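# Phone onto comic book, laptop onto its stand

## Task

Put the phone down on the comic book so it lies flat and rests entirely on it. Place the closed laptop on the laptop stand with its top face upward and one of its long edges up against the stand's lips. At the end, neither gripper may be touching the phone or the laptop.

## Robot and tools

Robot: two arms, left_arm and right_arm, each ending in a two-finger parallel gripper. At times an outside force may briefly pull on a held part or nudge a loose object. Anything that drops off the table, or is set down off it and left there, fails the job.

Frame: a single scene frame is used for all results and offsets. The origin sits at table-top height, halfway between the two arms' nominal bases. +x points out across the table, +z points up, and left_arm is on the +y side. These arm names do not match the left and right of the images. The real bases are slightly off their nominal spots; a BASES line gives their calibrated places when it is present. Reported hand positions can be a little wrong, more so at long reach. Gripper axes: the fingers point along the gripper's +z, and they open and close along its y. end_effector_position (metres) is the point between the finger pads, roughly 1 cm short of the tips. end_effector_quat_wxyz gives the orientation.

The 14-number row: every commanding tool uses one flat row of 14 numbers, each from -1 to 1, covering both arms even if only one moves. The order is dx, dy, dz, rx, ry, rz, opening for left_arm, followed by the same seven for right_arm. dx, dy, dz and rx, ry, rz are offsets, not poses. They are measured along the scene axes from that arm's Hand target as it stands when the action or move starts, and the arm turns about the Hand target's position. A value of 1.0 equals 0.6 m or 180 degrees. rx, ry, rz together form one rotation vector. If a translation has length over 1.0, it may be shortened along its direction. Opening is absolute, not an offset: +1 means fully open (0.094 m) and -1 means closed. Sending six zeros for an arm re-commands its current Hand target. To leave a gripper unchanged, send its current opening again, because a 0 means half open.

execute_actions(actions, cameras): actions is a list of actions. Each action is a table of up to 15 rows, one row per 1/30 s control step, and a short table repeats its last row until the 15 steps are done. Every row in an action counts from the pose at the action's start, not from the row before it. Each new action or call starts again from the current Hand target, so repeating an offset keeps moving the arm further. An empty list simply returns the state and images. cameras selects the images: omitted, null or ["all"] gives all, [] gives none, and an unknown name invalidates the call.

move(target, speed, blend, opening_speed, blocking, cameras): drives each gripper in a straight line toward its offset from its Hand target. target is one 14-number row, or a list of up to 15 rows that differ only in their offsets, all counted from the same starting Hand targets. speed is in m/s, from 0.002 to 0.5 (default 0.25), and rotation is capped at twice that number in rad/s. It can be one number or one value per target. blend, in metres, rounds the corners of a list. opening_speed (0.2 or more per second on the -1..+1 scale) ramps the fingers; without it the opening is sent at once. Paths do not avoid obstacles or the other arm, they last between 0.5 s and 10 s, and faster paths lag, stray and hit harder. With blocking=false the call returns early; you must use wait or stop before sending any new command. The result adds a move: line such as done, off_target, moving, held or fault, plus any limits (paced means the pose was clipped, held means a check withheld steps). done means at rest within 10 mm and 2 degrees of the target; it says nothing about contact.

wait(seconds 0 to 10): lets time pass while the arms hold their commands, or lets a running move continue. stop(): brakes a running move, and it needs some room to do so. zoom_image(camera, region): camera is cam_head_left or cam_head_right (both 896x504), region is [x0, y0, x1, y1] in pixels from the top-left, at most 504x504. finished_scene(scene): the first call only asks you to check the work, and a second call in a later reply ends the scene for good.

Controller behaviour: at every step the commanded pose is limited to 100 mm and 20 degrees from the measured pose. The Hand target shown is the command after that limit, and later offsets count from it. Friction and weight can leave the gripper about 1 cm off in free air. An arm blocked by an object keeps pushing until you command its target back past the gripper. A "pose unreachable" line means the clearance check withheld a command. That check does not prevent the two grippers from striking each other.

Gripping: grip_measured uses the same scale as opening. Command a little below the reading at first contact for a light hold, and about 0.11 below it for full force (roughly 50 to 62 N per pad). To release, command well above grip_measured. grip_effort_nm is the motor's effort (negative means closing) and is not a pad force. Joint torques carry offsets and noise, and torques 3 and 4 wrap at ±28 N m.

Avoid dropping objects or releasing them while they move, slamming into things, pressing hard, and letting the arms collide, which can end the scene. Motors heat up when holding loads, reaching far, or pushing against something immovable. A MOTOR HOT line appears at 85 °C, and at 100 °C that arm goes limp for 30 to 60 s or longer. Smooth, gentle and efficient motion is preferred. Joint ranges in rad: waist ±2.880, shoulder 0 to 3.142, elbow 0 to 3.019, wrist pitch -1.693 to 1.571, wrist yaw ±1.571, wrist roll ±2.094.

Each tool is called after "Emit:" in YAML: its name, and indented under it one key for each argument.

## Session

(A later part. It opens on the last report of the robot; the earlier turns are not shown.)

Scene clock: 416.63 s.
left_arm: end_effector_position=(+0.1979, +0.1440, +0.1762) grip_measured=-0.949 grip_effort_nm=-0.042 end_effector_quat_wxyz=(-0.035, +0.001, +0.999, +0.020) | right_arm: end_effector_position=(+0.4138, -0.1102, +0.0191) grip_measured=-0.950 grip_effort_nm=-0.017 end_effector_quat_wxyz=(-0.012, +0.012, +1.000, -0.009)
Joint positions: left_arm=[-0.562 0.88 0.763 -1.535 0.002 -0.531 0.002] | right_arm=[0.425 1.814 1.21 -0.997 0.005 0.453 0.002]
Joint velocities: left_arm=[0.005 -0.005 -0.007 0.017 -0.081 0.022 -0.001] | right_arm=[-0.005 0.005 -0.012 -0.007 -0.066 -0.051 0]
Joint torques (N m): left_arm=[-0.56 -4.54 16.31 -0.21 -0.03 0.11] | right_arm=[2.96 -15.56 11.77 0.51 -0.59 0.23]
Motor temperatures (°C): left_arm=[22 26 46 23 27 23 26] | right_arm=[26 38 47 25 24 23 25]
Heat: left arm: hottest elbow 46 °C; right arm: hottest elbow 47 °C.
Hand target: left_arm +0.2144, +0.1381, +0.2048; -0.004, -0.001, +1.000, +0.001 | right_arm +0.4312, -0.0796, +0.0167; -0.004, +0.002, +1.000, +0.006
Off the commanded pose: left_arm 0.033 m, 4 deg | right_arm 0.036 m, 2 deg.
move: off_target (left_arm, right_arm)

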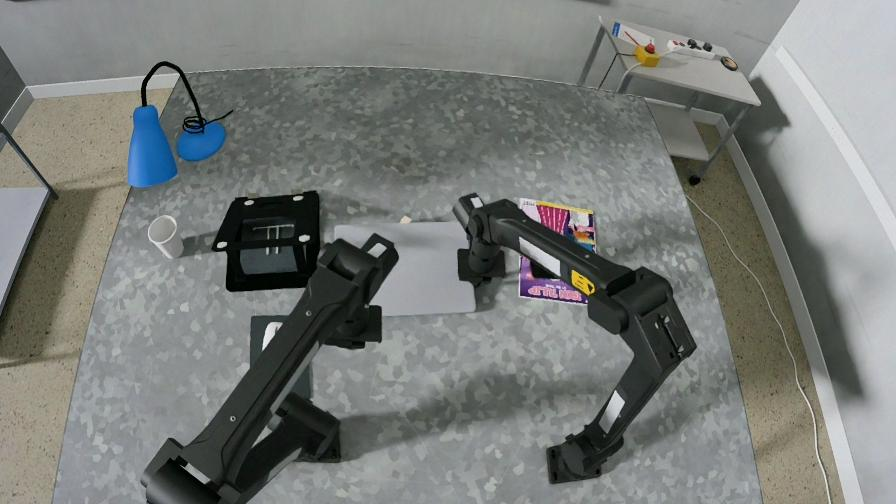

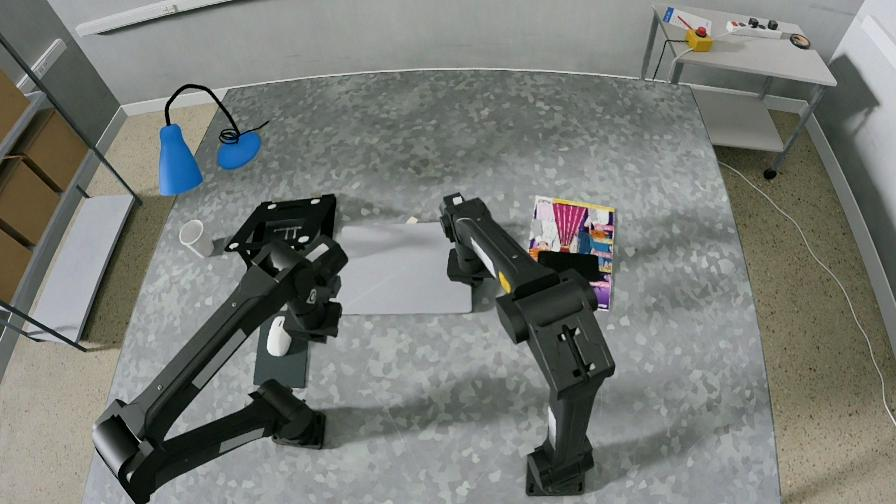

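Emit:
move:
  target:
    - [0,0,0, 0, 0, 0, -0.95, -0.02, -0.06, 0.02, 0, 0, 0, -0.95]
    - [0,0,0, 0, 0, 0, -0.95, 0.02, -0.06, 0.22, 0, 0, 0, -0.95]
    - [0,0,0, 0, 0, 0, -0.95, 0.32, 0.2, 0.24, 0, 0, 0, -0.95]
  speed: 0.18

Emit:
zoom_image:
  camera: "cam_head_left"
  region: [300, 180, 540, 350]

Scene clock: 427.53 s.
left_arm: end_effector_position=(+0.1978, +0.1441, +0.1765) grip_measured=-0.949 grip_effort_nm=-0.037 end_effector_quat_wxyz=(-0.035, +0.001, +0.999, +0.019) | right_arm: end_effector_position=(+0.6194, +0.0290, +0.1653) grip_measured=-0.950 grip_effort_nm=-0.022 end_effector_quat_wxyz=(+0.026, +0.003, +0.999, +0.020)
Joint positions: left_arm=[-0.562 0.878 0.763 -1.535 0.002 -0.531 0.002] | right_arm=[0.477 2.364 2.529 -1.671 -0.012 0.489 0.002]
Joint velocities: left_arm=[0.005 -0.005 -0.007 0.002 -0.081 -0.037 0] | right_arm=[0.005 0.015 0.002 0.007 -0.007 0.022 0]
Joint torques (N m): left_arm=[-0.85 -5.3 16.23 -0.1 -0.11 0.07] | right_arm=[1.32 -26.29 13.07 -0.12 0 0.22]
Motor temperatures (°C): left_arm=[22 26 47 23 27 23 26] | right_arm=[26 38 49 25 24 23 25]
Heat: left arm: hottest elbow 47 °C; right arm: hottest elbow 49 °C.
Hand target: left_arm +0.2144, +0.1381, +0.2048; -0.004, -0.001, +1.000, +0.001 | right_arm +0.6252, +0.0406, +0.1582; -0.004, +0.002, +1.000, +0.005
Off the commanded pose: left_arm 0.033 m, 4 deg | right_arm 0.013 m, 4 deg.
joint sent to its limit (right arm) — joint 4 (wrist pitch), lower limit. The joint targets are off in orientation, not in position.
move: off_target (left_arm, right_arm)

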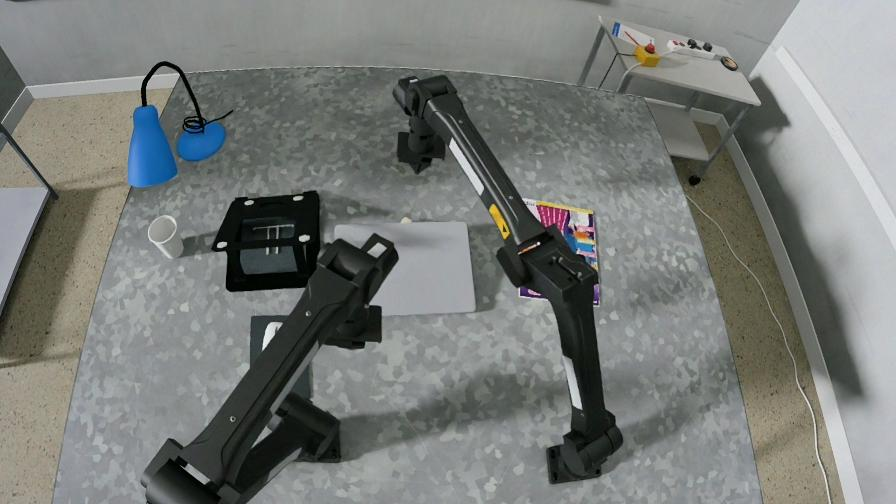

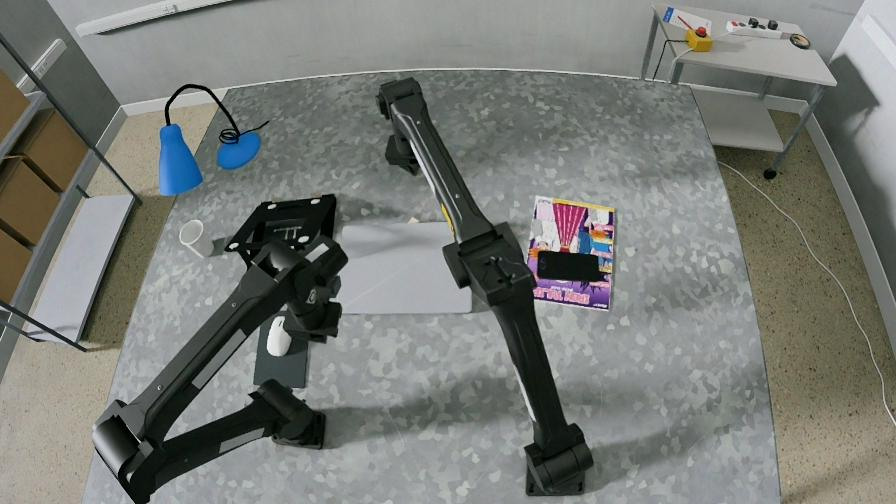

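Scaled by 2.100.

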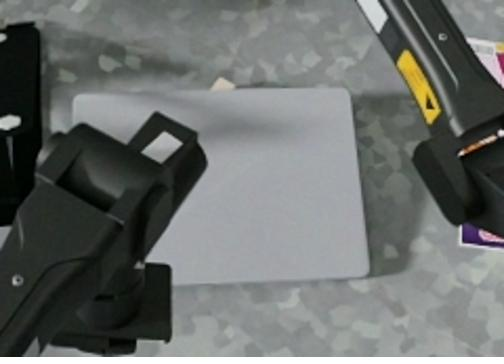

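Emit:
move:
  target:
    - [0,0,0, 0, 0, 0, -0.95, 0, 0.02, -0.22, 0, 0, 0, -0.95]
  speed: 0.15

Emit:
zoom_image:
  camera: "cam_head_left"
  region: [300, 140, 540, 310]

Emit:
zoom_image:
  camera: "cam_head_right"
  region: [300, 140, 540, 310]

Scene clock: 431.87 s.
left_arm: end_effector_position=(+0.1977, +0.1442, +0.1766) grip_measured=-0.949 grip_effort_nm=-0.042 end_effector_quat_wxyz=(-0.034, +0.001, +0.999, +0.019) | right_arm: end_effector_position=(+0.6269, +0.0413, +0.0517) grip_measured=-0.950 grip_effort_nm=-0.022 end_effector_quat_wxyz=(+0.007, +0.004, +1.000, +0.010)
Joint positions: left_arm=[-0.562 0.877 0.763 -1.535 0.002 -0.531 0.002] | right_arm=[0.486 2.454 2.399 -1.494 -0.012 0.5 0.002]
Joint velocities: left_arm=[-0.015 -0.015 -0.007 -0.007 0.095 -0.051 0] | right_arm=[-0.005 -0.005 0.007 0.002 -0.037 -0.051 0]
Joint torques (N m): left_arm=[0.03 -5.07 16.27 -0.14 -0.08 0.06] | right_arm=[1.38 -27.11 9.88 0.32 -0.01 0.22]
Motor temperatures (°C): left_arm=[22 26 48 23 27 23 26] | right_arm=[26 39 49 25 24 23 25]
Heat: left arm: hottest elbow 48 °C; right arm: hottest elbow 49 °C.
Hand target: left_arm +0.2144, +0.1382, +0.2048; -0.004, -0.001, +1.000, +0.001 | right_arm +0.6247, +0.0504, +0.0258; -0.004, +0.002, +1.000, +0.006
Off the commanded pose: left_arm 0.033 m, 4 deg | right_arm 0.028 m, 1 deg.
move: off_target (left_arm, right_arm)

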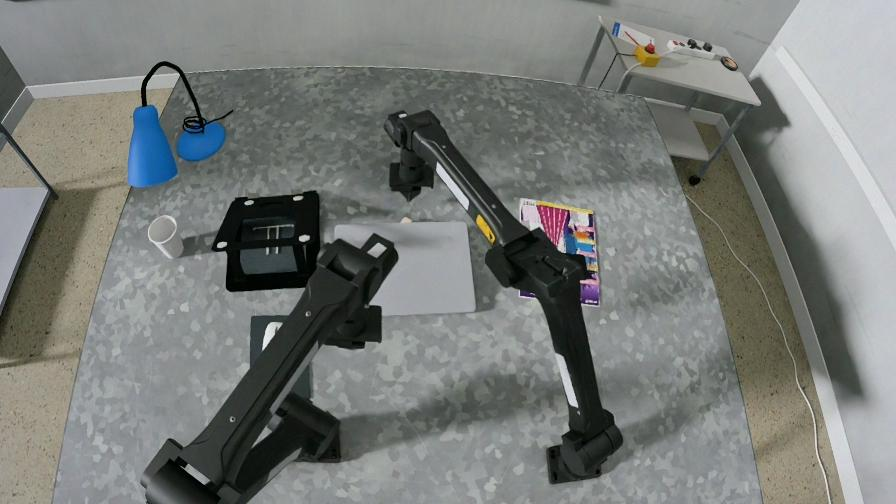

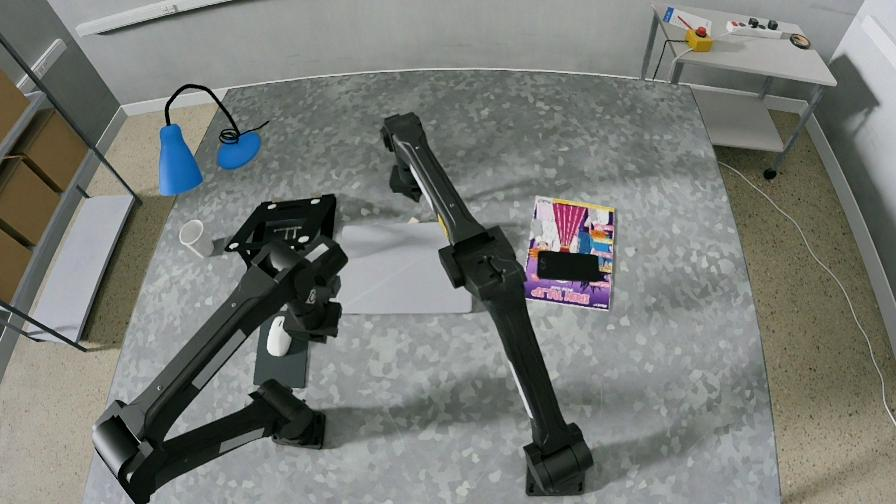

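Scaled by 2.100.

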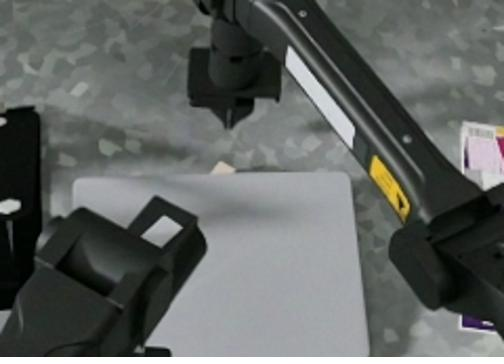

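Scaled by 2.100.

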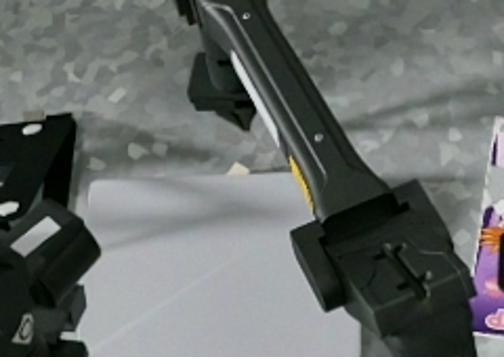

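Emit:
move:
  target:
    - [0,0,0, 0, 0, 0, -0.95, 0, 0.07, -0.04, 0, 0, 0, -0.95]
    - [0,0,0, 0, 0, 0, -0.95, -0.09, 0.07, -0.05, 0, 0, 0, -0.95]
  speed: 0.1

Emit:
zoom_image:
  camera: "cam_head_left"
  region: [300, 140, 540, 310]

Emit:
zoom_image:
  camera: "cam_head_right"
  region: [300, 140, 540, 310]

Scene clock: 437.07 s.
left_arm: end_effector_position=(+0.1977, +0.1442, +0.1766) grip_measured=-0.949 grip_effort_nm=-0.042 end_effector_quat_wxyz=(-0.034, +0.001, +0.999, +0.019) | right_arm: end_effector_position=(+0.5857, +0.0873, +0.0180) grip_measured=-0.950 grip_effort_nm=-0.012 end_effector_quat_wxyz=(+0.012, +0.006, +1.000, +0.014)
Joint positions: left_arm=[-0.562 0.877 0.763 -1.535 0.002 -0.531 0.002] | right_arm=[0.569 2.407 2.221 -1.35 -0.01 0.587 0.002]
Joint velocities: left_arm=[-0.005 -0.005 -0.002 -0.007 -0.022 -0.007 0.001] | right_arm=[-0.005 -0.005 0.002 -0.002 -0.022 -0.051 -0.001]
Joint torques (N m): left_arm=[-0.79 -5.13 16.36 -0.23 -0.11 0.15] | right_arm=[1.61 -28.69 6.38 0.47 -0.06 0.25]
Motor temperatures (°C): left_arm=[22 26 48 23 26 23 26] | right_arm=[26 39 49 25 24 23 25]
Heat: left arm: hottest elbow 48 °C; right arm: hottest elbow 49 °C.
Hand target: left_arm +0.2144, +0.1381, +0.2048; -0.004, -0.001, +1.000, +0.001 | right_arm +0.5708, +0.0925, -0.0049; -0.005, +0.002, +1.000, +0.005
Off the commanded pose: left_arm 0.033 m, 4 deg | right_arm 0.027 m, 2 deg.
move: off_target (left_arm, right_arm)

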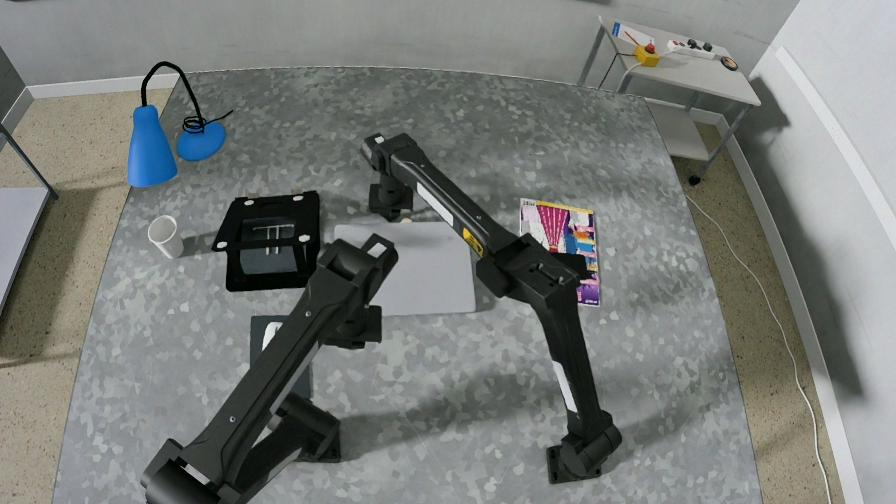

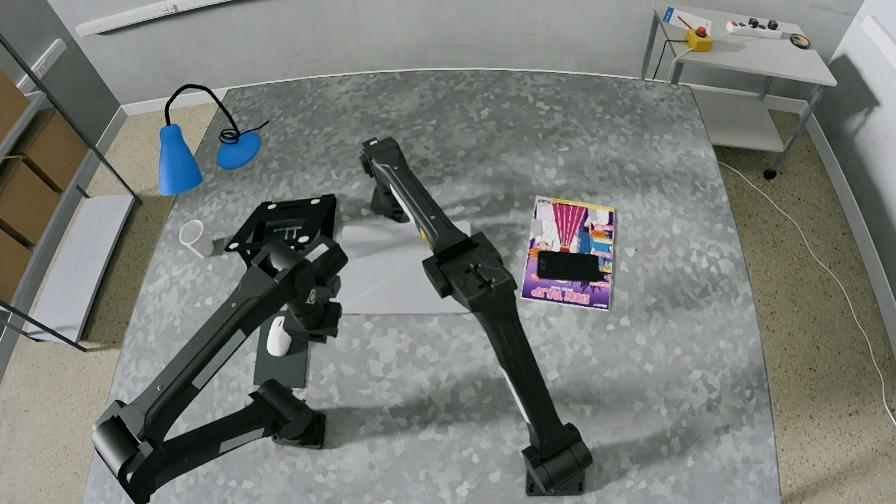

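Scaled by 2.100.

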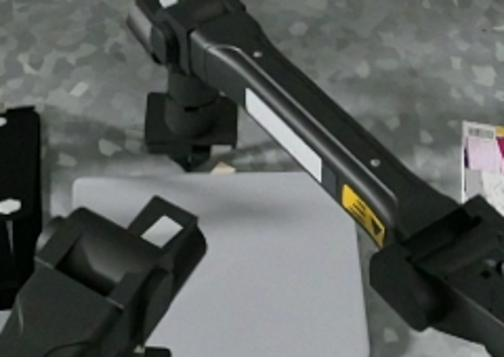

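Scaled by 2.100.

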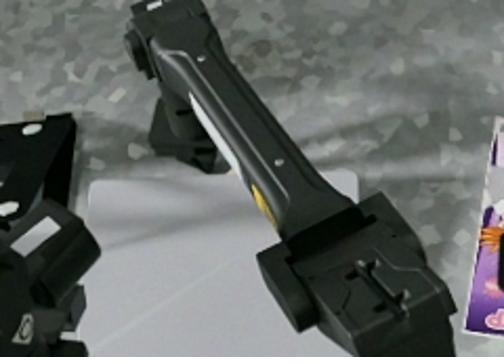

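Emit:
move:
  target: [0.04, -0.05, -0.1, 0.2385, -0.2385, -0.4578, 0.0, -0.015, 0, 0.015, 0, 0, 0, -0.95]
  speed: 0.25

Emit:
zoom_image:
  camera: "cam_head_left"
  region: [280, 180, 520, 350]

Emit:
zoom_image:
  camera: "cam_head_right"
  region: [280, 180, 520, 350]

Scene clock: 448.23 s.
left_arm: end_effector_position=(+0.2366, +0.1084, +0.1472) grip_measured=-0.002 grip_effort_nm=0.129 end_effector_quat_wxyz=(+0.325, +0.622, +0.633, +0.327) | right_arm: end_effector_position=(+0.5765, +0.0859, +0.0183) grip_measured=-0.950 grip_effort_nm=-0.022 end_effector_quat_wxyz=(+0.008, +0.008, +1.000, +0.011)
Joint positions: left_arm=[-1.159 0.569 0.353 -0.823 -0.839 0.664 0.047] | right_arm=[0.574 2.384 2.181 -1.342 -0.01 0.595 0.002]
Joint velocities: left_arm=[-0.005 -0.005 0.002 0.002 -0.051 -0.022 0.001] | right_arm=[0.015 -0.005 -0.002 -0.012 0.11 -0.007 0]
Joint torques (N m): left_arm=[-1.61 -2.26 9.87 1.47 -0.28 0.07] | right_arm=[1.79 -29.22 6.58 0.34 -0.06 0.22]
Motor temperatures (°C): left_arm=[22 26 48 23 27 23 26] | right_arm=[26 42 47 25 24 23 25]
Heat: left arm: hottest elbow 48 °C; right arm: hottest elbow 47 °C.
Hand target: left_arm +0.2363, +0.1075, +0.1462; +0.331, +0.623, +0.631, +0.324 | right_arm +0.5620, +0.0927, +0.0042; -0.005, +0.003, +1.000, +0.005
Off the commanded pose: left_arm 0.003 m, 1 deg | right_arm 0.021 m, 2 deg.
move: off_target (right_arm)

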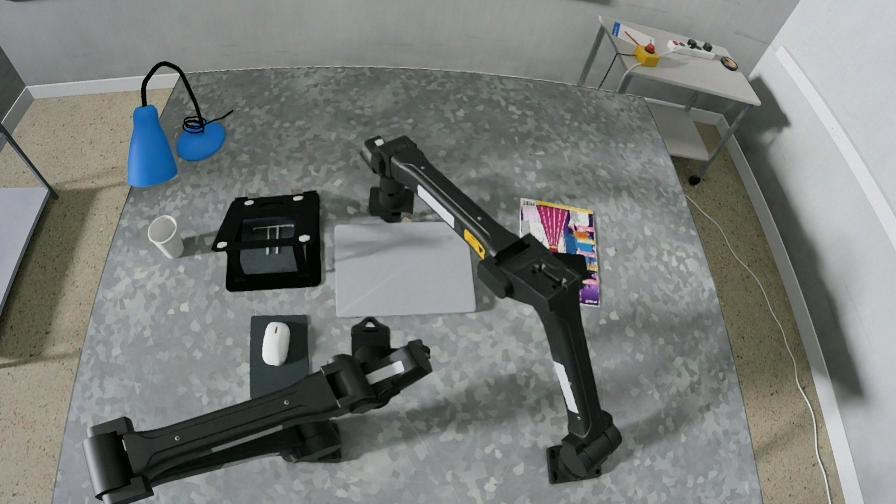

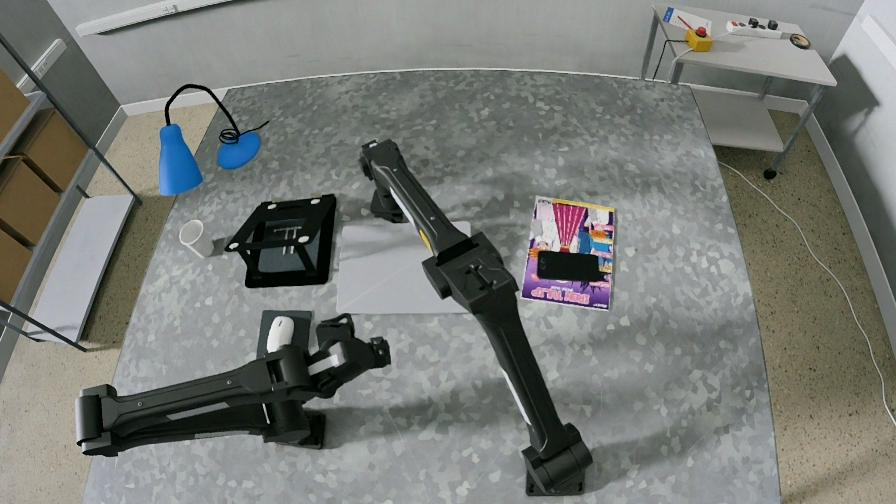

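Scaled by 2.100.

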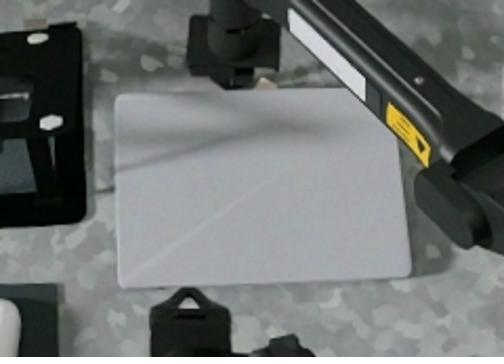

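Scaled by 2.100.

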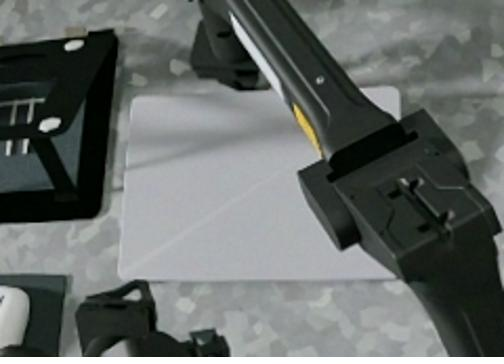

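Emit:
move:
  target: [0.0, 0, -0.18, 0, 0, 0, 0.0, 0, 0, 0, 0, 0, 0, -0.95]
  speed: 0.12

Emit:
zoom_image:
  camera: "cam_head_left"
  region: [280, 220, 520, 390]

Emit:
zoom_image:
  camera: "cam_head_right"
  region: [280, 220, 520, 390]

Scene clock: 457.37 s.
left_arm: end_effector_position=(+0.2343, +0.1061, +0.0435) grip_measured=-0.002 grip_effort_nm=0.125 end_effector_quat_wxyz=(+0.336, +0.621, +0.631, +0.321) | right_arm: end_effector_position=(+0.5765, +0.0859, +0.0183) grip_measured=-0.950 grip_effort_nm=-0.017 end_effector_quat_wxyz=(+0.008, +0.008, +1.000, +0.011)
Joint positions: left_arm=[-1.174 0.862 0.121 -0.279 -0.839 0.66 0.047] | right_arm=[0.574 2.384 2.181 -1.342 -0.01 0.595 0.002]
Joint velocities: left_arm=[0.005 -0.015 -0.007 -0.017 0.037 0.051 -0.001] | right_arm=[-0.005 0.005 -0.007 -0.007 -0.037 -0.066 0]
Joint torques (N m): left_arm=[-0.97 -0.91 7.61 1.81 -0.33 0.04] | right_arm=[1.79 -29.27 6.58 0.34 -0.06 0.22]
Motor temperatures (°C): left_arm=[22 26 48 23 27 23 26] | right_arm=[26 43 47 25 24 23 25]
Heat: left arm: hottest elbow 48 °C; right arm: hottest elbow 47 °C.
Hand target: left_arm +0.2348, +0.1100, +0.0389; +0.331, +0.623, +0.631, +0.324 | right_arm +0.5620, +0.0927, +0.0042; -0.005, +0.002, +1.000, +0.005
Off the commanded pose: left_arm 0.006 m, 1 deg | right_arm 0.021 m, 2 deg.
move: off_target (right_arm)

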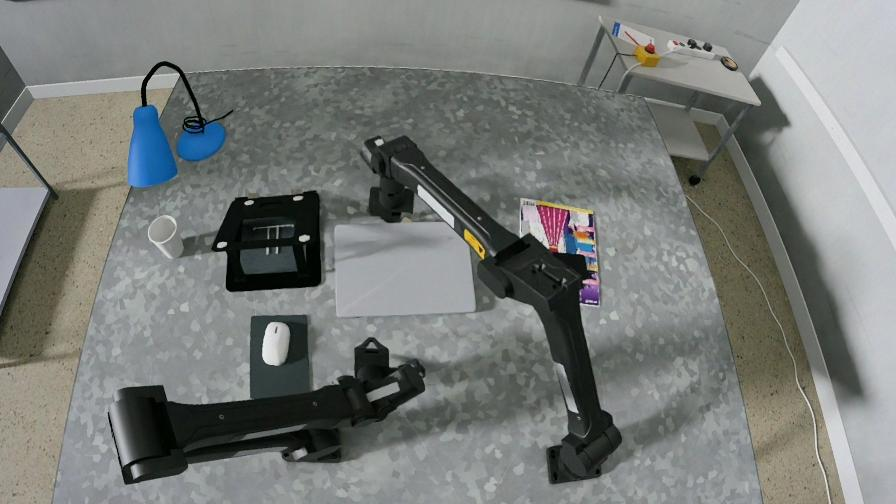

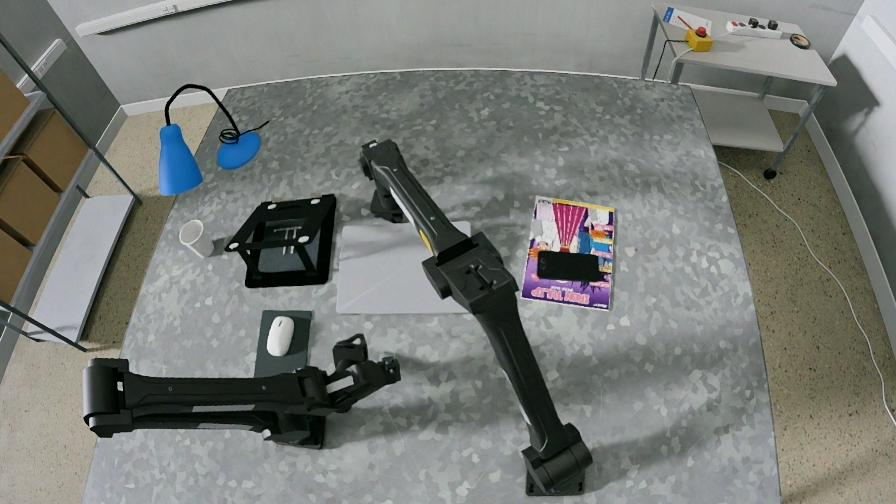

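Scaled by 2.100.

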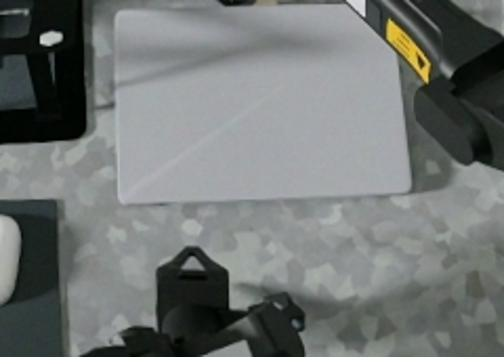

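Scaled by 2.100.

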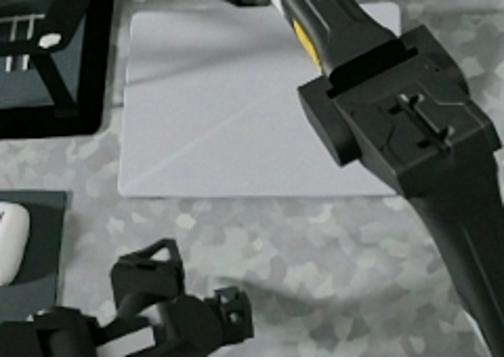

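Emit:
move:
  target: [0.11, 0, -0.02, 0, 0, 0, 0.0, 0, 0, 0, 0, 0, 0, -0.95]
  speed: 0.06

Emit:
zoom_image:
  camera: "cam_head_left"
  region: [320, 270, 440, 360]

Emit:
zoom_image:
  camera: "cam_head_right"
  region: [300, 270, 420, 360]

Scene clock: 463.83 s.
left_arm: end_effector_position=(+0.2950, +0.1104, +0.0287) grip_measured=-0.002 grip_effort_nm=0.129 end_effector_quat_wxyz=(+0.335, +0.621, +0.630, +0.325) | right_arm: end_effector_position=(+0.5765, +0.0859, +0.0183) grip_measured=-0.950 grip_effort_nm=-0.017 end_effector_quat_wxyz=(+0.008, +0.008, +1.000, +0.011)
Joint positions: left_arm=[-0.853 1.136 0.121 0.232 -0.644 1.008 0.047] | right_arm=[0.574 2.384 2.181 -1.342 -0.01 0.595 0.002]
Joint velocities: left_arm=[-0.015 0.015 -0.007 0.032 0.022 0.037 0] | right_arm=[-0.015 -0.005 0.002 0.002 -0.095 0.007 0]
Joint torques (N m): left_arm=[0.15 -2.2 7.82 1.68 0.15 -0.02] | right_arm=[1.85 -29.33 6.58 0.34 -0.07 0.22]
Motor temperatures (°C): left_arm=[22 26 47 24 27 23 26] | right_arm=[26 44 46 25 24 23 25]
Heat: left arm: hottest elbow 47 °C; right arm: hottest elbow 46 °C.
Hand target: left_arm +0.2999, +0.1099, +0.0268; +0.330, +0.623, +0.631, +0.324 | right_arm +0.5620, +0.0927, +0.0042; -0.005, +0.002, +1.000, +0.005
Off the commanded pose: left_arm 0.006 m, 1 deg | right_arm 0.021 m, 2 deg.
move: off_target (right_arm)

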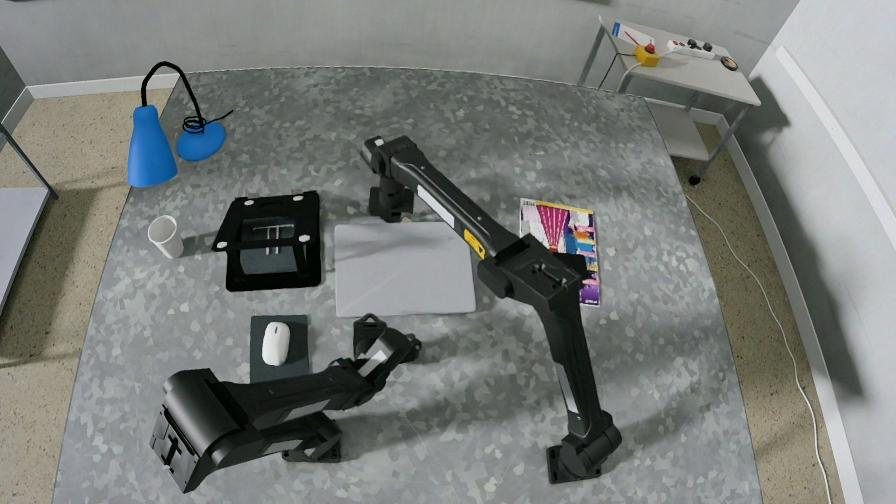

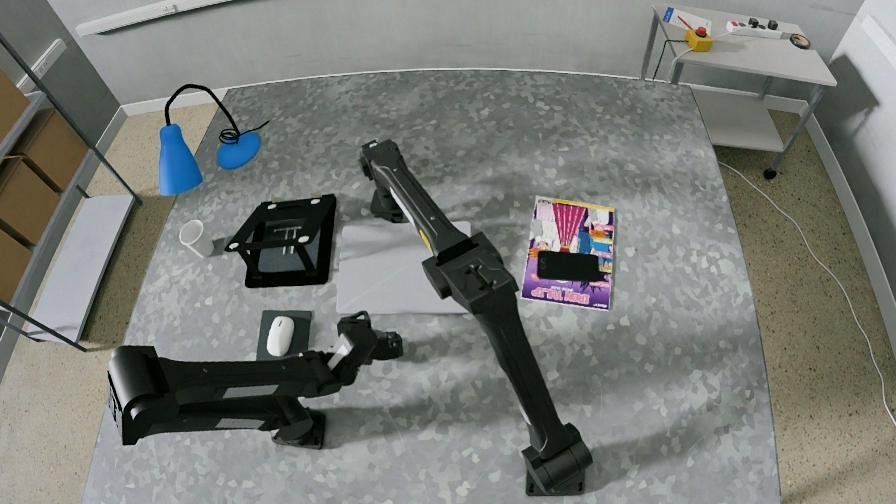

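Scaled by 4.200.

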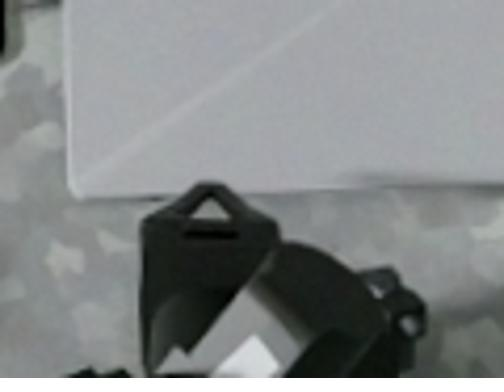

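Scaled by 4.200.

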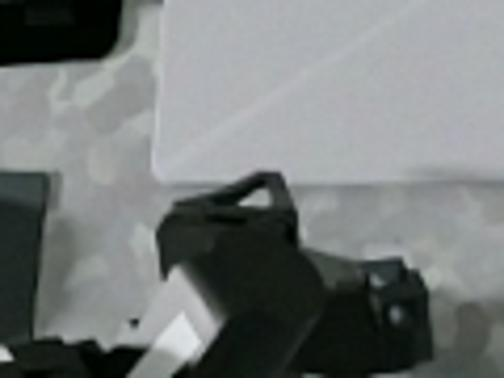

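Emit:
move:
  target: [0.06, 0, -0.012, 0, 0, 0, 0.0, 0, 0, 0, 0, 0, 0, -0.95]
  speed: 0.04

Emit:
zoom_image:
  camera: "cam_head_left"
  region: [320, 270, 440, 360]

Scene clock: 467.57 s.
left_arm: end_effector_position=(+0.3311, +0.1073, +0.0287) grip_measured=-0.002 grip_effort_nm=0.129 end_effector_quat_wxyz=(+0.346, +0.616, +0.628, +0.327) | right_arm: end_effector_position=(+0.5765, +0.0859, +0.0183) grip_measured=-0.950 grip_effort_nm=-0.017 end_effector_quat_wxyz=(+0.008, +0.008, +1.000, +0.011)
Joint positions: left_arm=[-0.735 1.276 0.167 0.406 -0.559 1.111 0.047] | right_arm=[0.574 2.384 2.181 -1.342 -0.01 0.595 0.002]
Joint velocities: left_arm=[-0.005 -0.015 0.002 -0.002 0.022 0.022 -0.001] | right_arm=[-0.005 -0.005 -0.017 -0.012 0.022 0.037 0.001]
Joint torques (N m): left_arm=[-0.09 -2.26 7.57 1.22 0.31 0.02] | right_arm=[1.79 -29.27 6.57 0.35 -0.06 0.22]
Motor temperatures (°C): left_arm=[22 26 46 24 27 23 26] | right_arm=[26 44 46 25 24 23 25]
Heat: left arm: hottest elbow 46 °C; right arm: hottest elbow 46 °C.
Hand target: left_arm +0.3355, +0.1095, +0.0194; +0.329, +0.623, +0.631, +0.325 | right_arm +0.5620, +0.0927, +0.0042; -0.005, +0.002, +1.000, +0.005
Off the commanded pose: left_arm 0.011 m, 2 deg | right_arm 0.021 m, 2 deg.
move: off_target (left_arm, right_arm)

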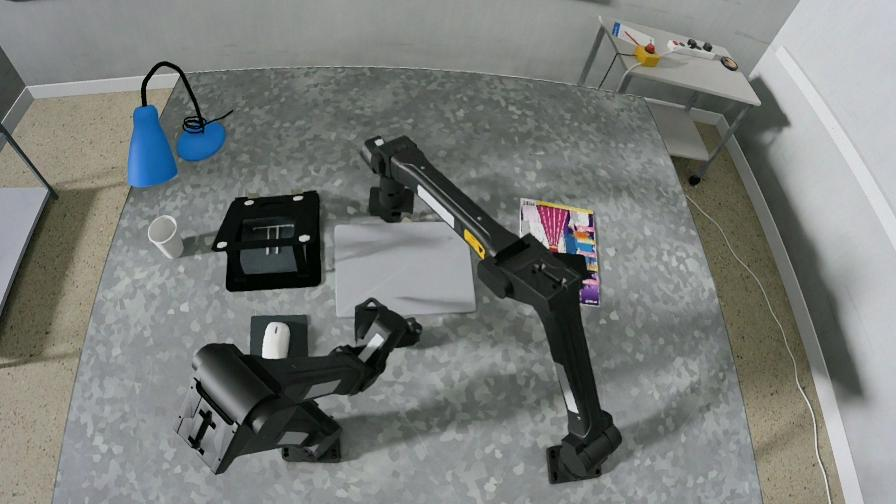

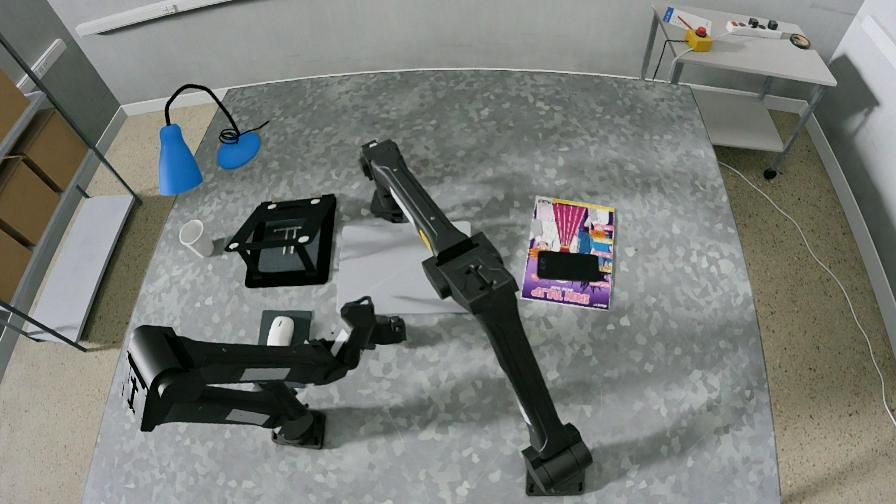

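Scaled by 4.200.

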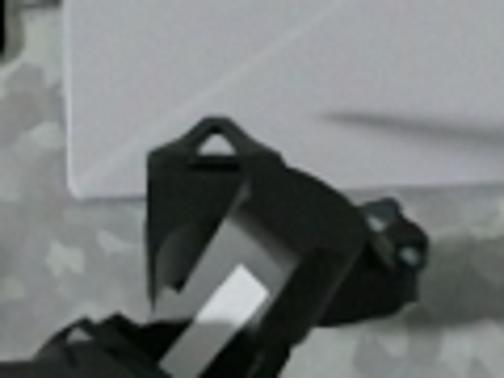

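Emit:
move:
  target: [0.05, 0, 0, 0, 0, 0, 0.0, 0, 0, 0, 0, 0, 0, -0.95]
  speed: 0.04

Emit:
zoom_image:
  camera: "cam_head_left"
  region: [320, 210, 490, 360]

Scene clock: 470.93 s.
left_arm: end_effector_position=(+0.3443, +0.1093, +0.0279) grip_measured=-0.002 grip_effort_nm=0.129 end_effector_quat_wxyz=(+0.347, +0.624, +0.620, +0.325) | right_arm: end_effector_position=(+0.5815, +0.0860, +0.0185) grip_measured=-0.950 grip_effort_nm=-0.012 end_effector_quat_wxyz=(+0.017, +0.008, +1.000, +0.012)
Joint positions: left_arm=[-0.678 1.312 0.182 0.453 -0.502 1.173 0.047] | right_arm=[0.573 2.384 2.181 -1.325 -0.001 0.595 0.002]
Joint velocities: left_arm=[-0.015 -0.015 -0.007 -0.002 -0.11 -0.007 0] | right_arm=[0.005 -0.015 0.007 -0.012 -0.154 0.051 0]
Joint torques (N m): left_arm=[1.14 -0.56 10.81 1.06 0.42 -0.02] | right_arm=[1.96 -29.27 6.72 -0.23 -0.36 0.22]
Motor temperatures (°C): left_arm=[22 26 46 24 27 23 26] | right_arm=[26 44 46 25 24 23 25]
Heat: left arm: hottest elbow 46 °C; right arm: hottest elbow 46 °C.
Hand target: left_arm +0.3653, +0.1091, +0.0192; +0.329, +0.623, +0.631, +0.325 | right_arm +0.5619, +0.0928, +0.0042; -0.005, +0.002, +1.000, +0.005
Off the commanded pose: left_arm 0.023 m, 2 deg | right_arm 0.025 m, 3 deg.
move: off_target (left_arm, right_arm)

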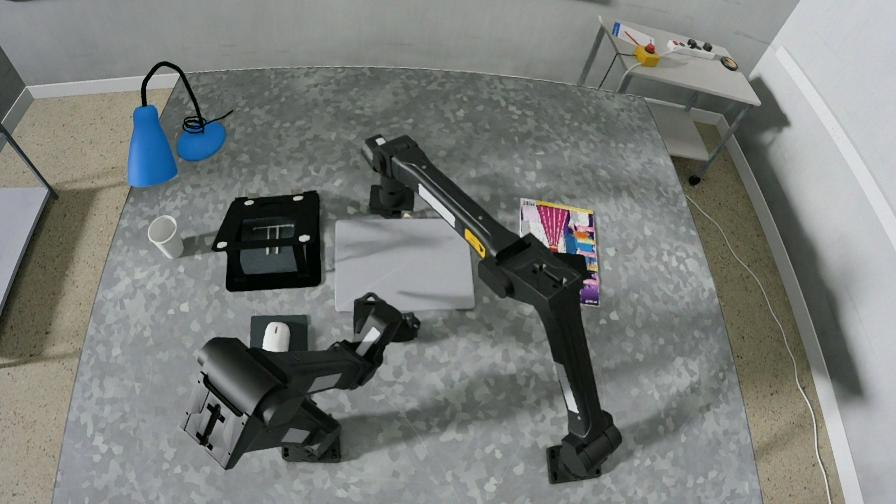

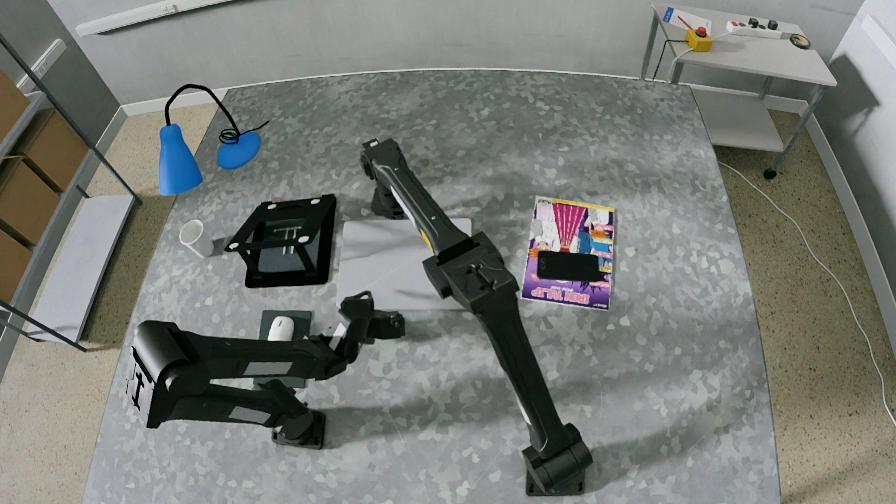

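Scaled by 2.965.

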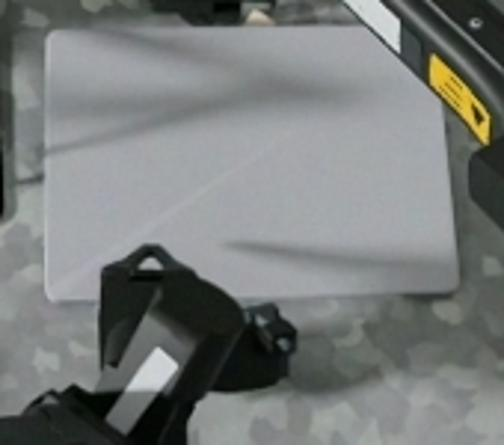

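Emit:
move:
  target: [0.02, 0, -0.005, 0, 0, 0, -0.95, -0.04, 0, 0, 0, 0, 0, -0.95]
  speed: 0.04
  opening_speed: 0.5

Emit:
zoom_image:
  camera: "cam_head_left"
  region: [320, 210, 490, 360]

Scene clock: 475.37 s.
left_arm: end_effector_position=(+0.3446, +0.1113, +0.0166) grip_measured=-0.666 grip_effort_nm=-0.994 end_effector_quat_wxyz=(+0.336, +0.635, +0.619, +0.318) | right_arm: end_effector_position=(+0.5806, +0.0787, +0.0280) grip_measured=-0.950 grip_effort_nm=-0.017 end_effector_quat_wxyz=(+0.041, +0.016, +0.999, +0.019)
Joint positions: left_arm=[-0.659 1.358 0.183 0.476 -0.474 1.189 0.016] | right_arm=[0.569 2.322 2.09 -1.25 0.014 0.606 0.002]
Joint velocities: left_arm=[-0.015 0.005 0.002 -0.012 0.037 0.007 -0.002] | right_arm=[0.005 0.005 0.012 0.002 -0.066 -0.007 0]
Joint torques (N m): left_arm=[2.37 -0.97 12.29 1.1 0.08 0.07] | right_arm=[3.43 -28.69 5.04 -0.96 -0.8 0.29]
Motor temperatures (°C): left_arm=[22 26 46 24 27 23 26] | right_arm=[26 45 46 25 24 23 25]
Heat: left arm: hottest elbow 46 °C; right arm: hottest elbow 46 °C.
Hand target: left_arm +0.3773, +0.1090, +0.0161; +0.329, +0.623, +0.631, +0.325 | right_arm +0.5378, +0.0930, +0.0042; -0.005, +0.002, +1.000, +0.005
Off the commanded pose: left_arm 0.033 m, 2 deg | right_arm 0.051 m, 6 deg.
move: off_target (left_arm, right_arm)

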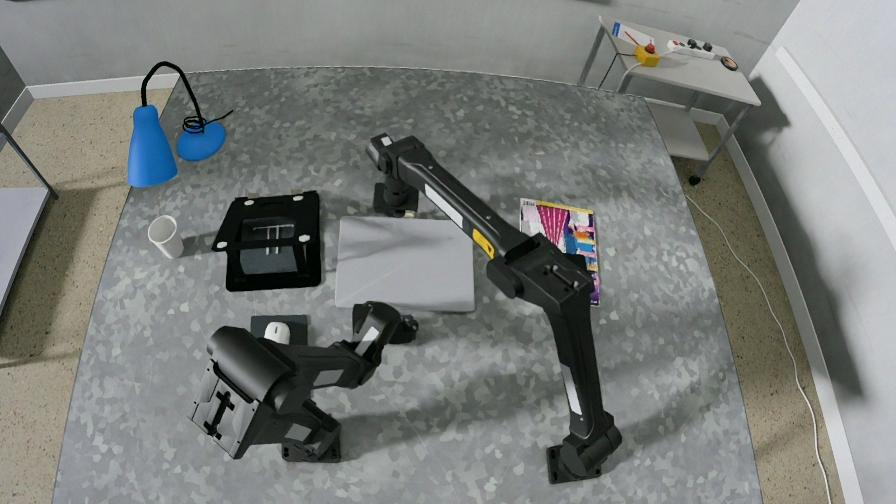

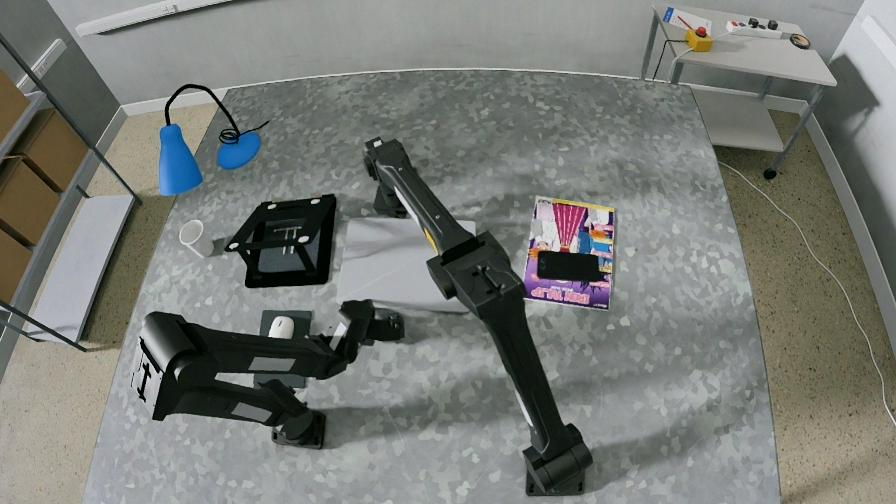

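Scaled by 2.965.

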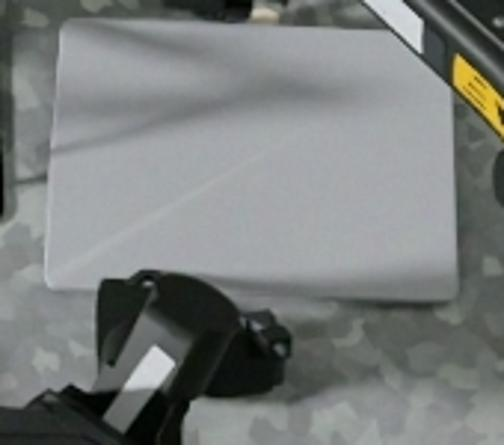

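Emit:
move:
  target: [-0.03, 0, 0.12, 0, 0, 0, -0.95, 0.03, 0, 0, 0, 0, 0, -0.95]
  speed: 0.05

Emit:
zoom_image:
  camera: "cam_head_left"
  region: [320, 210, 490, 360]

Scene clock: 480.90 s.
left_arm: end_effector_position=(+0.3280, +0.1278, +0.0441) grip_measured=-0.890 grip_effort_nm=-1.004 end_effector_quat_wxyz=(+0.280, +0.657, +0.626, +0.313) | right_arm: end_effector_position=(+0.5655, +0.0792, +0.0272) grip_measured=-0.950 grip_effort_nm=-0.022 end_effector_quat_wxyz=(+0.014, +0.013, +1.000, +0.014)
Joint positions: left_arm=[-0.652 1.067 0.223 0.025 -0.482 1.189 0.005] | right_arm=[0.575 2.322 2.09 -1.301 -0.008 0.606 0.002]
Joint velocities: left_arm=[-0.005 -0.005 -0.007 -0.012 0.007 -0.007 0] | right_arm=[-0.005 -0.015 -0.002 0.002 -0.007 0.022 0.001]
Joint torques (N m): left_arm=[-1.55 -7.59 15.16 1.62 -0.83 -0.26] | right_arm=[1.96 -25.17 10.26 -0.38 -0.14 0.16]
Motor temperatures (°C): left_arm=[22 26 46 24 27 23 27] | right_arm=[26 46 45 25 24 23 25]
Heat: left arm: hottest elbow 46 °C; right arm: hottest shoulder 46 °C.
Hand target: left_arm +0.3605, +0.1082, +0.0875; +0.329, +0.623, +0.631, +0.325 | right_arm +0.5558, +0.0929, +0.0042; -0.005, +0.002, +1.000, +0.005
Off the commanded pose: left_arm 0.057 m, 7 deg | right_arm 0.029 m, 3 deg.
move: off_target (left_arm, right_arm)

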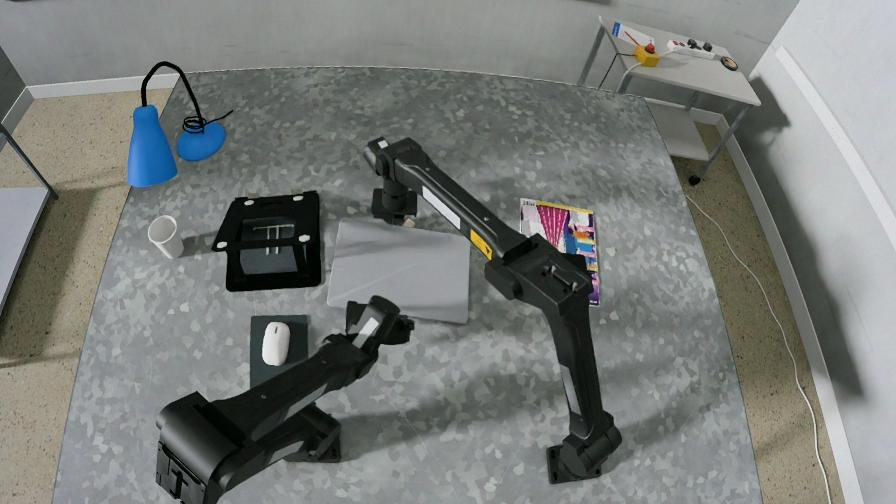

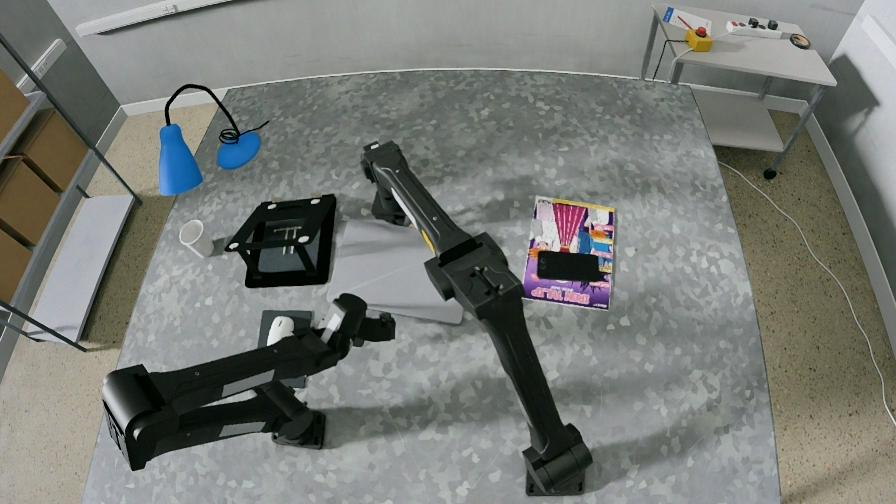

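Scaled by 2.965.

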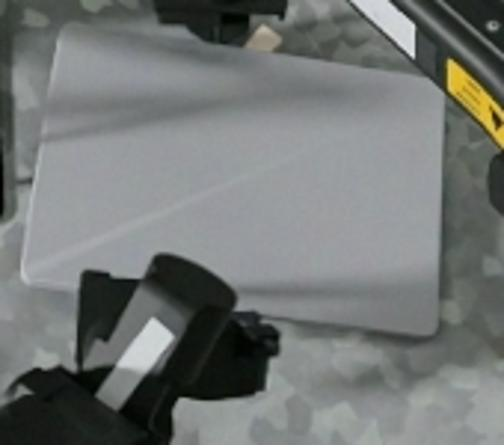

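Emit:
zoom_image:
  camera: "cam_head_right"
  region: [310, 210, 480, 360]

Scaled by 2.965.

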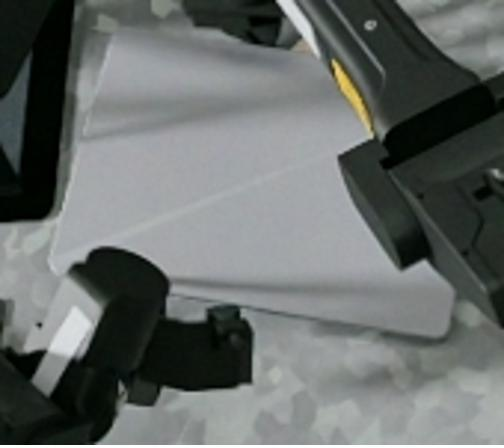

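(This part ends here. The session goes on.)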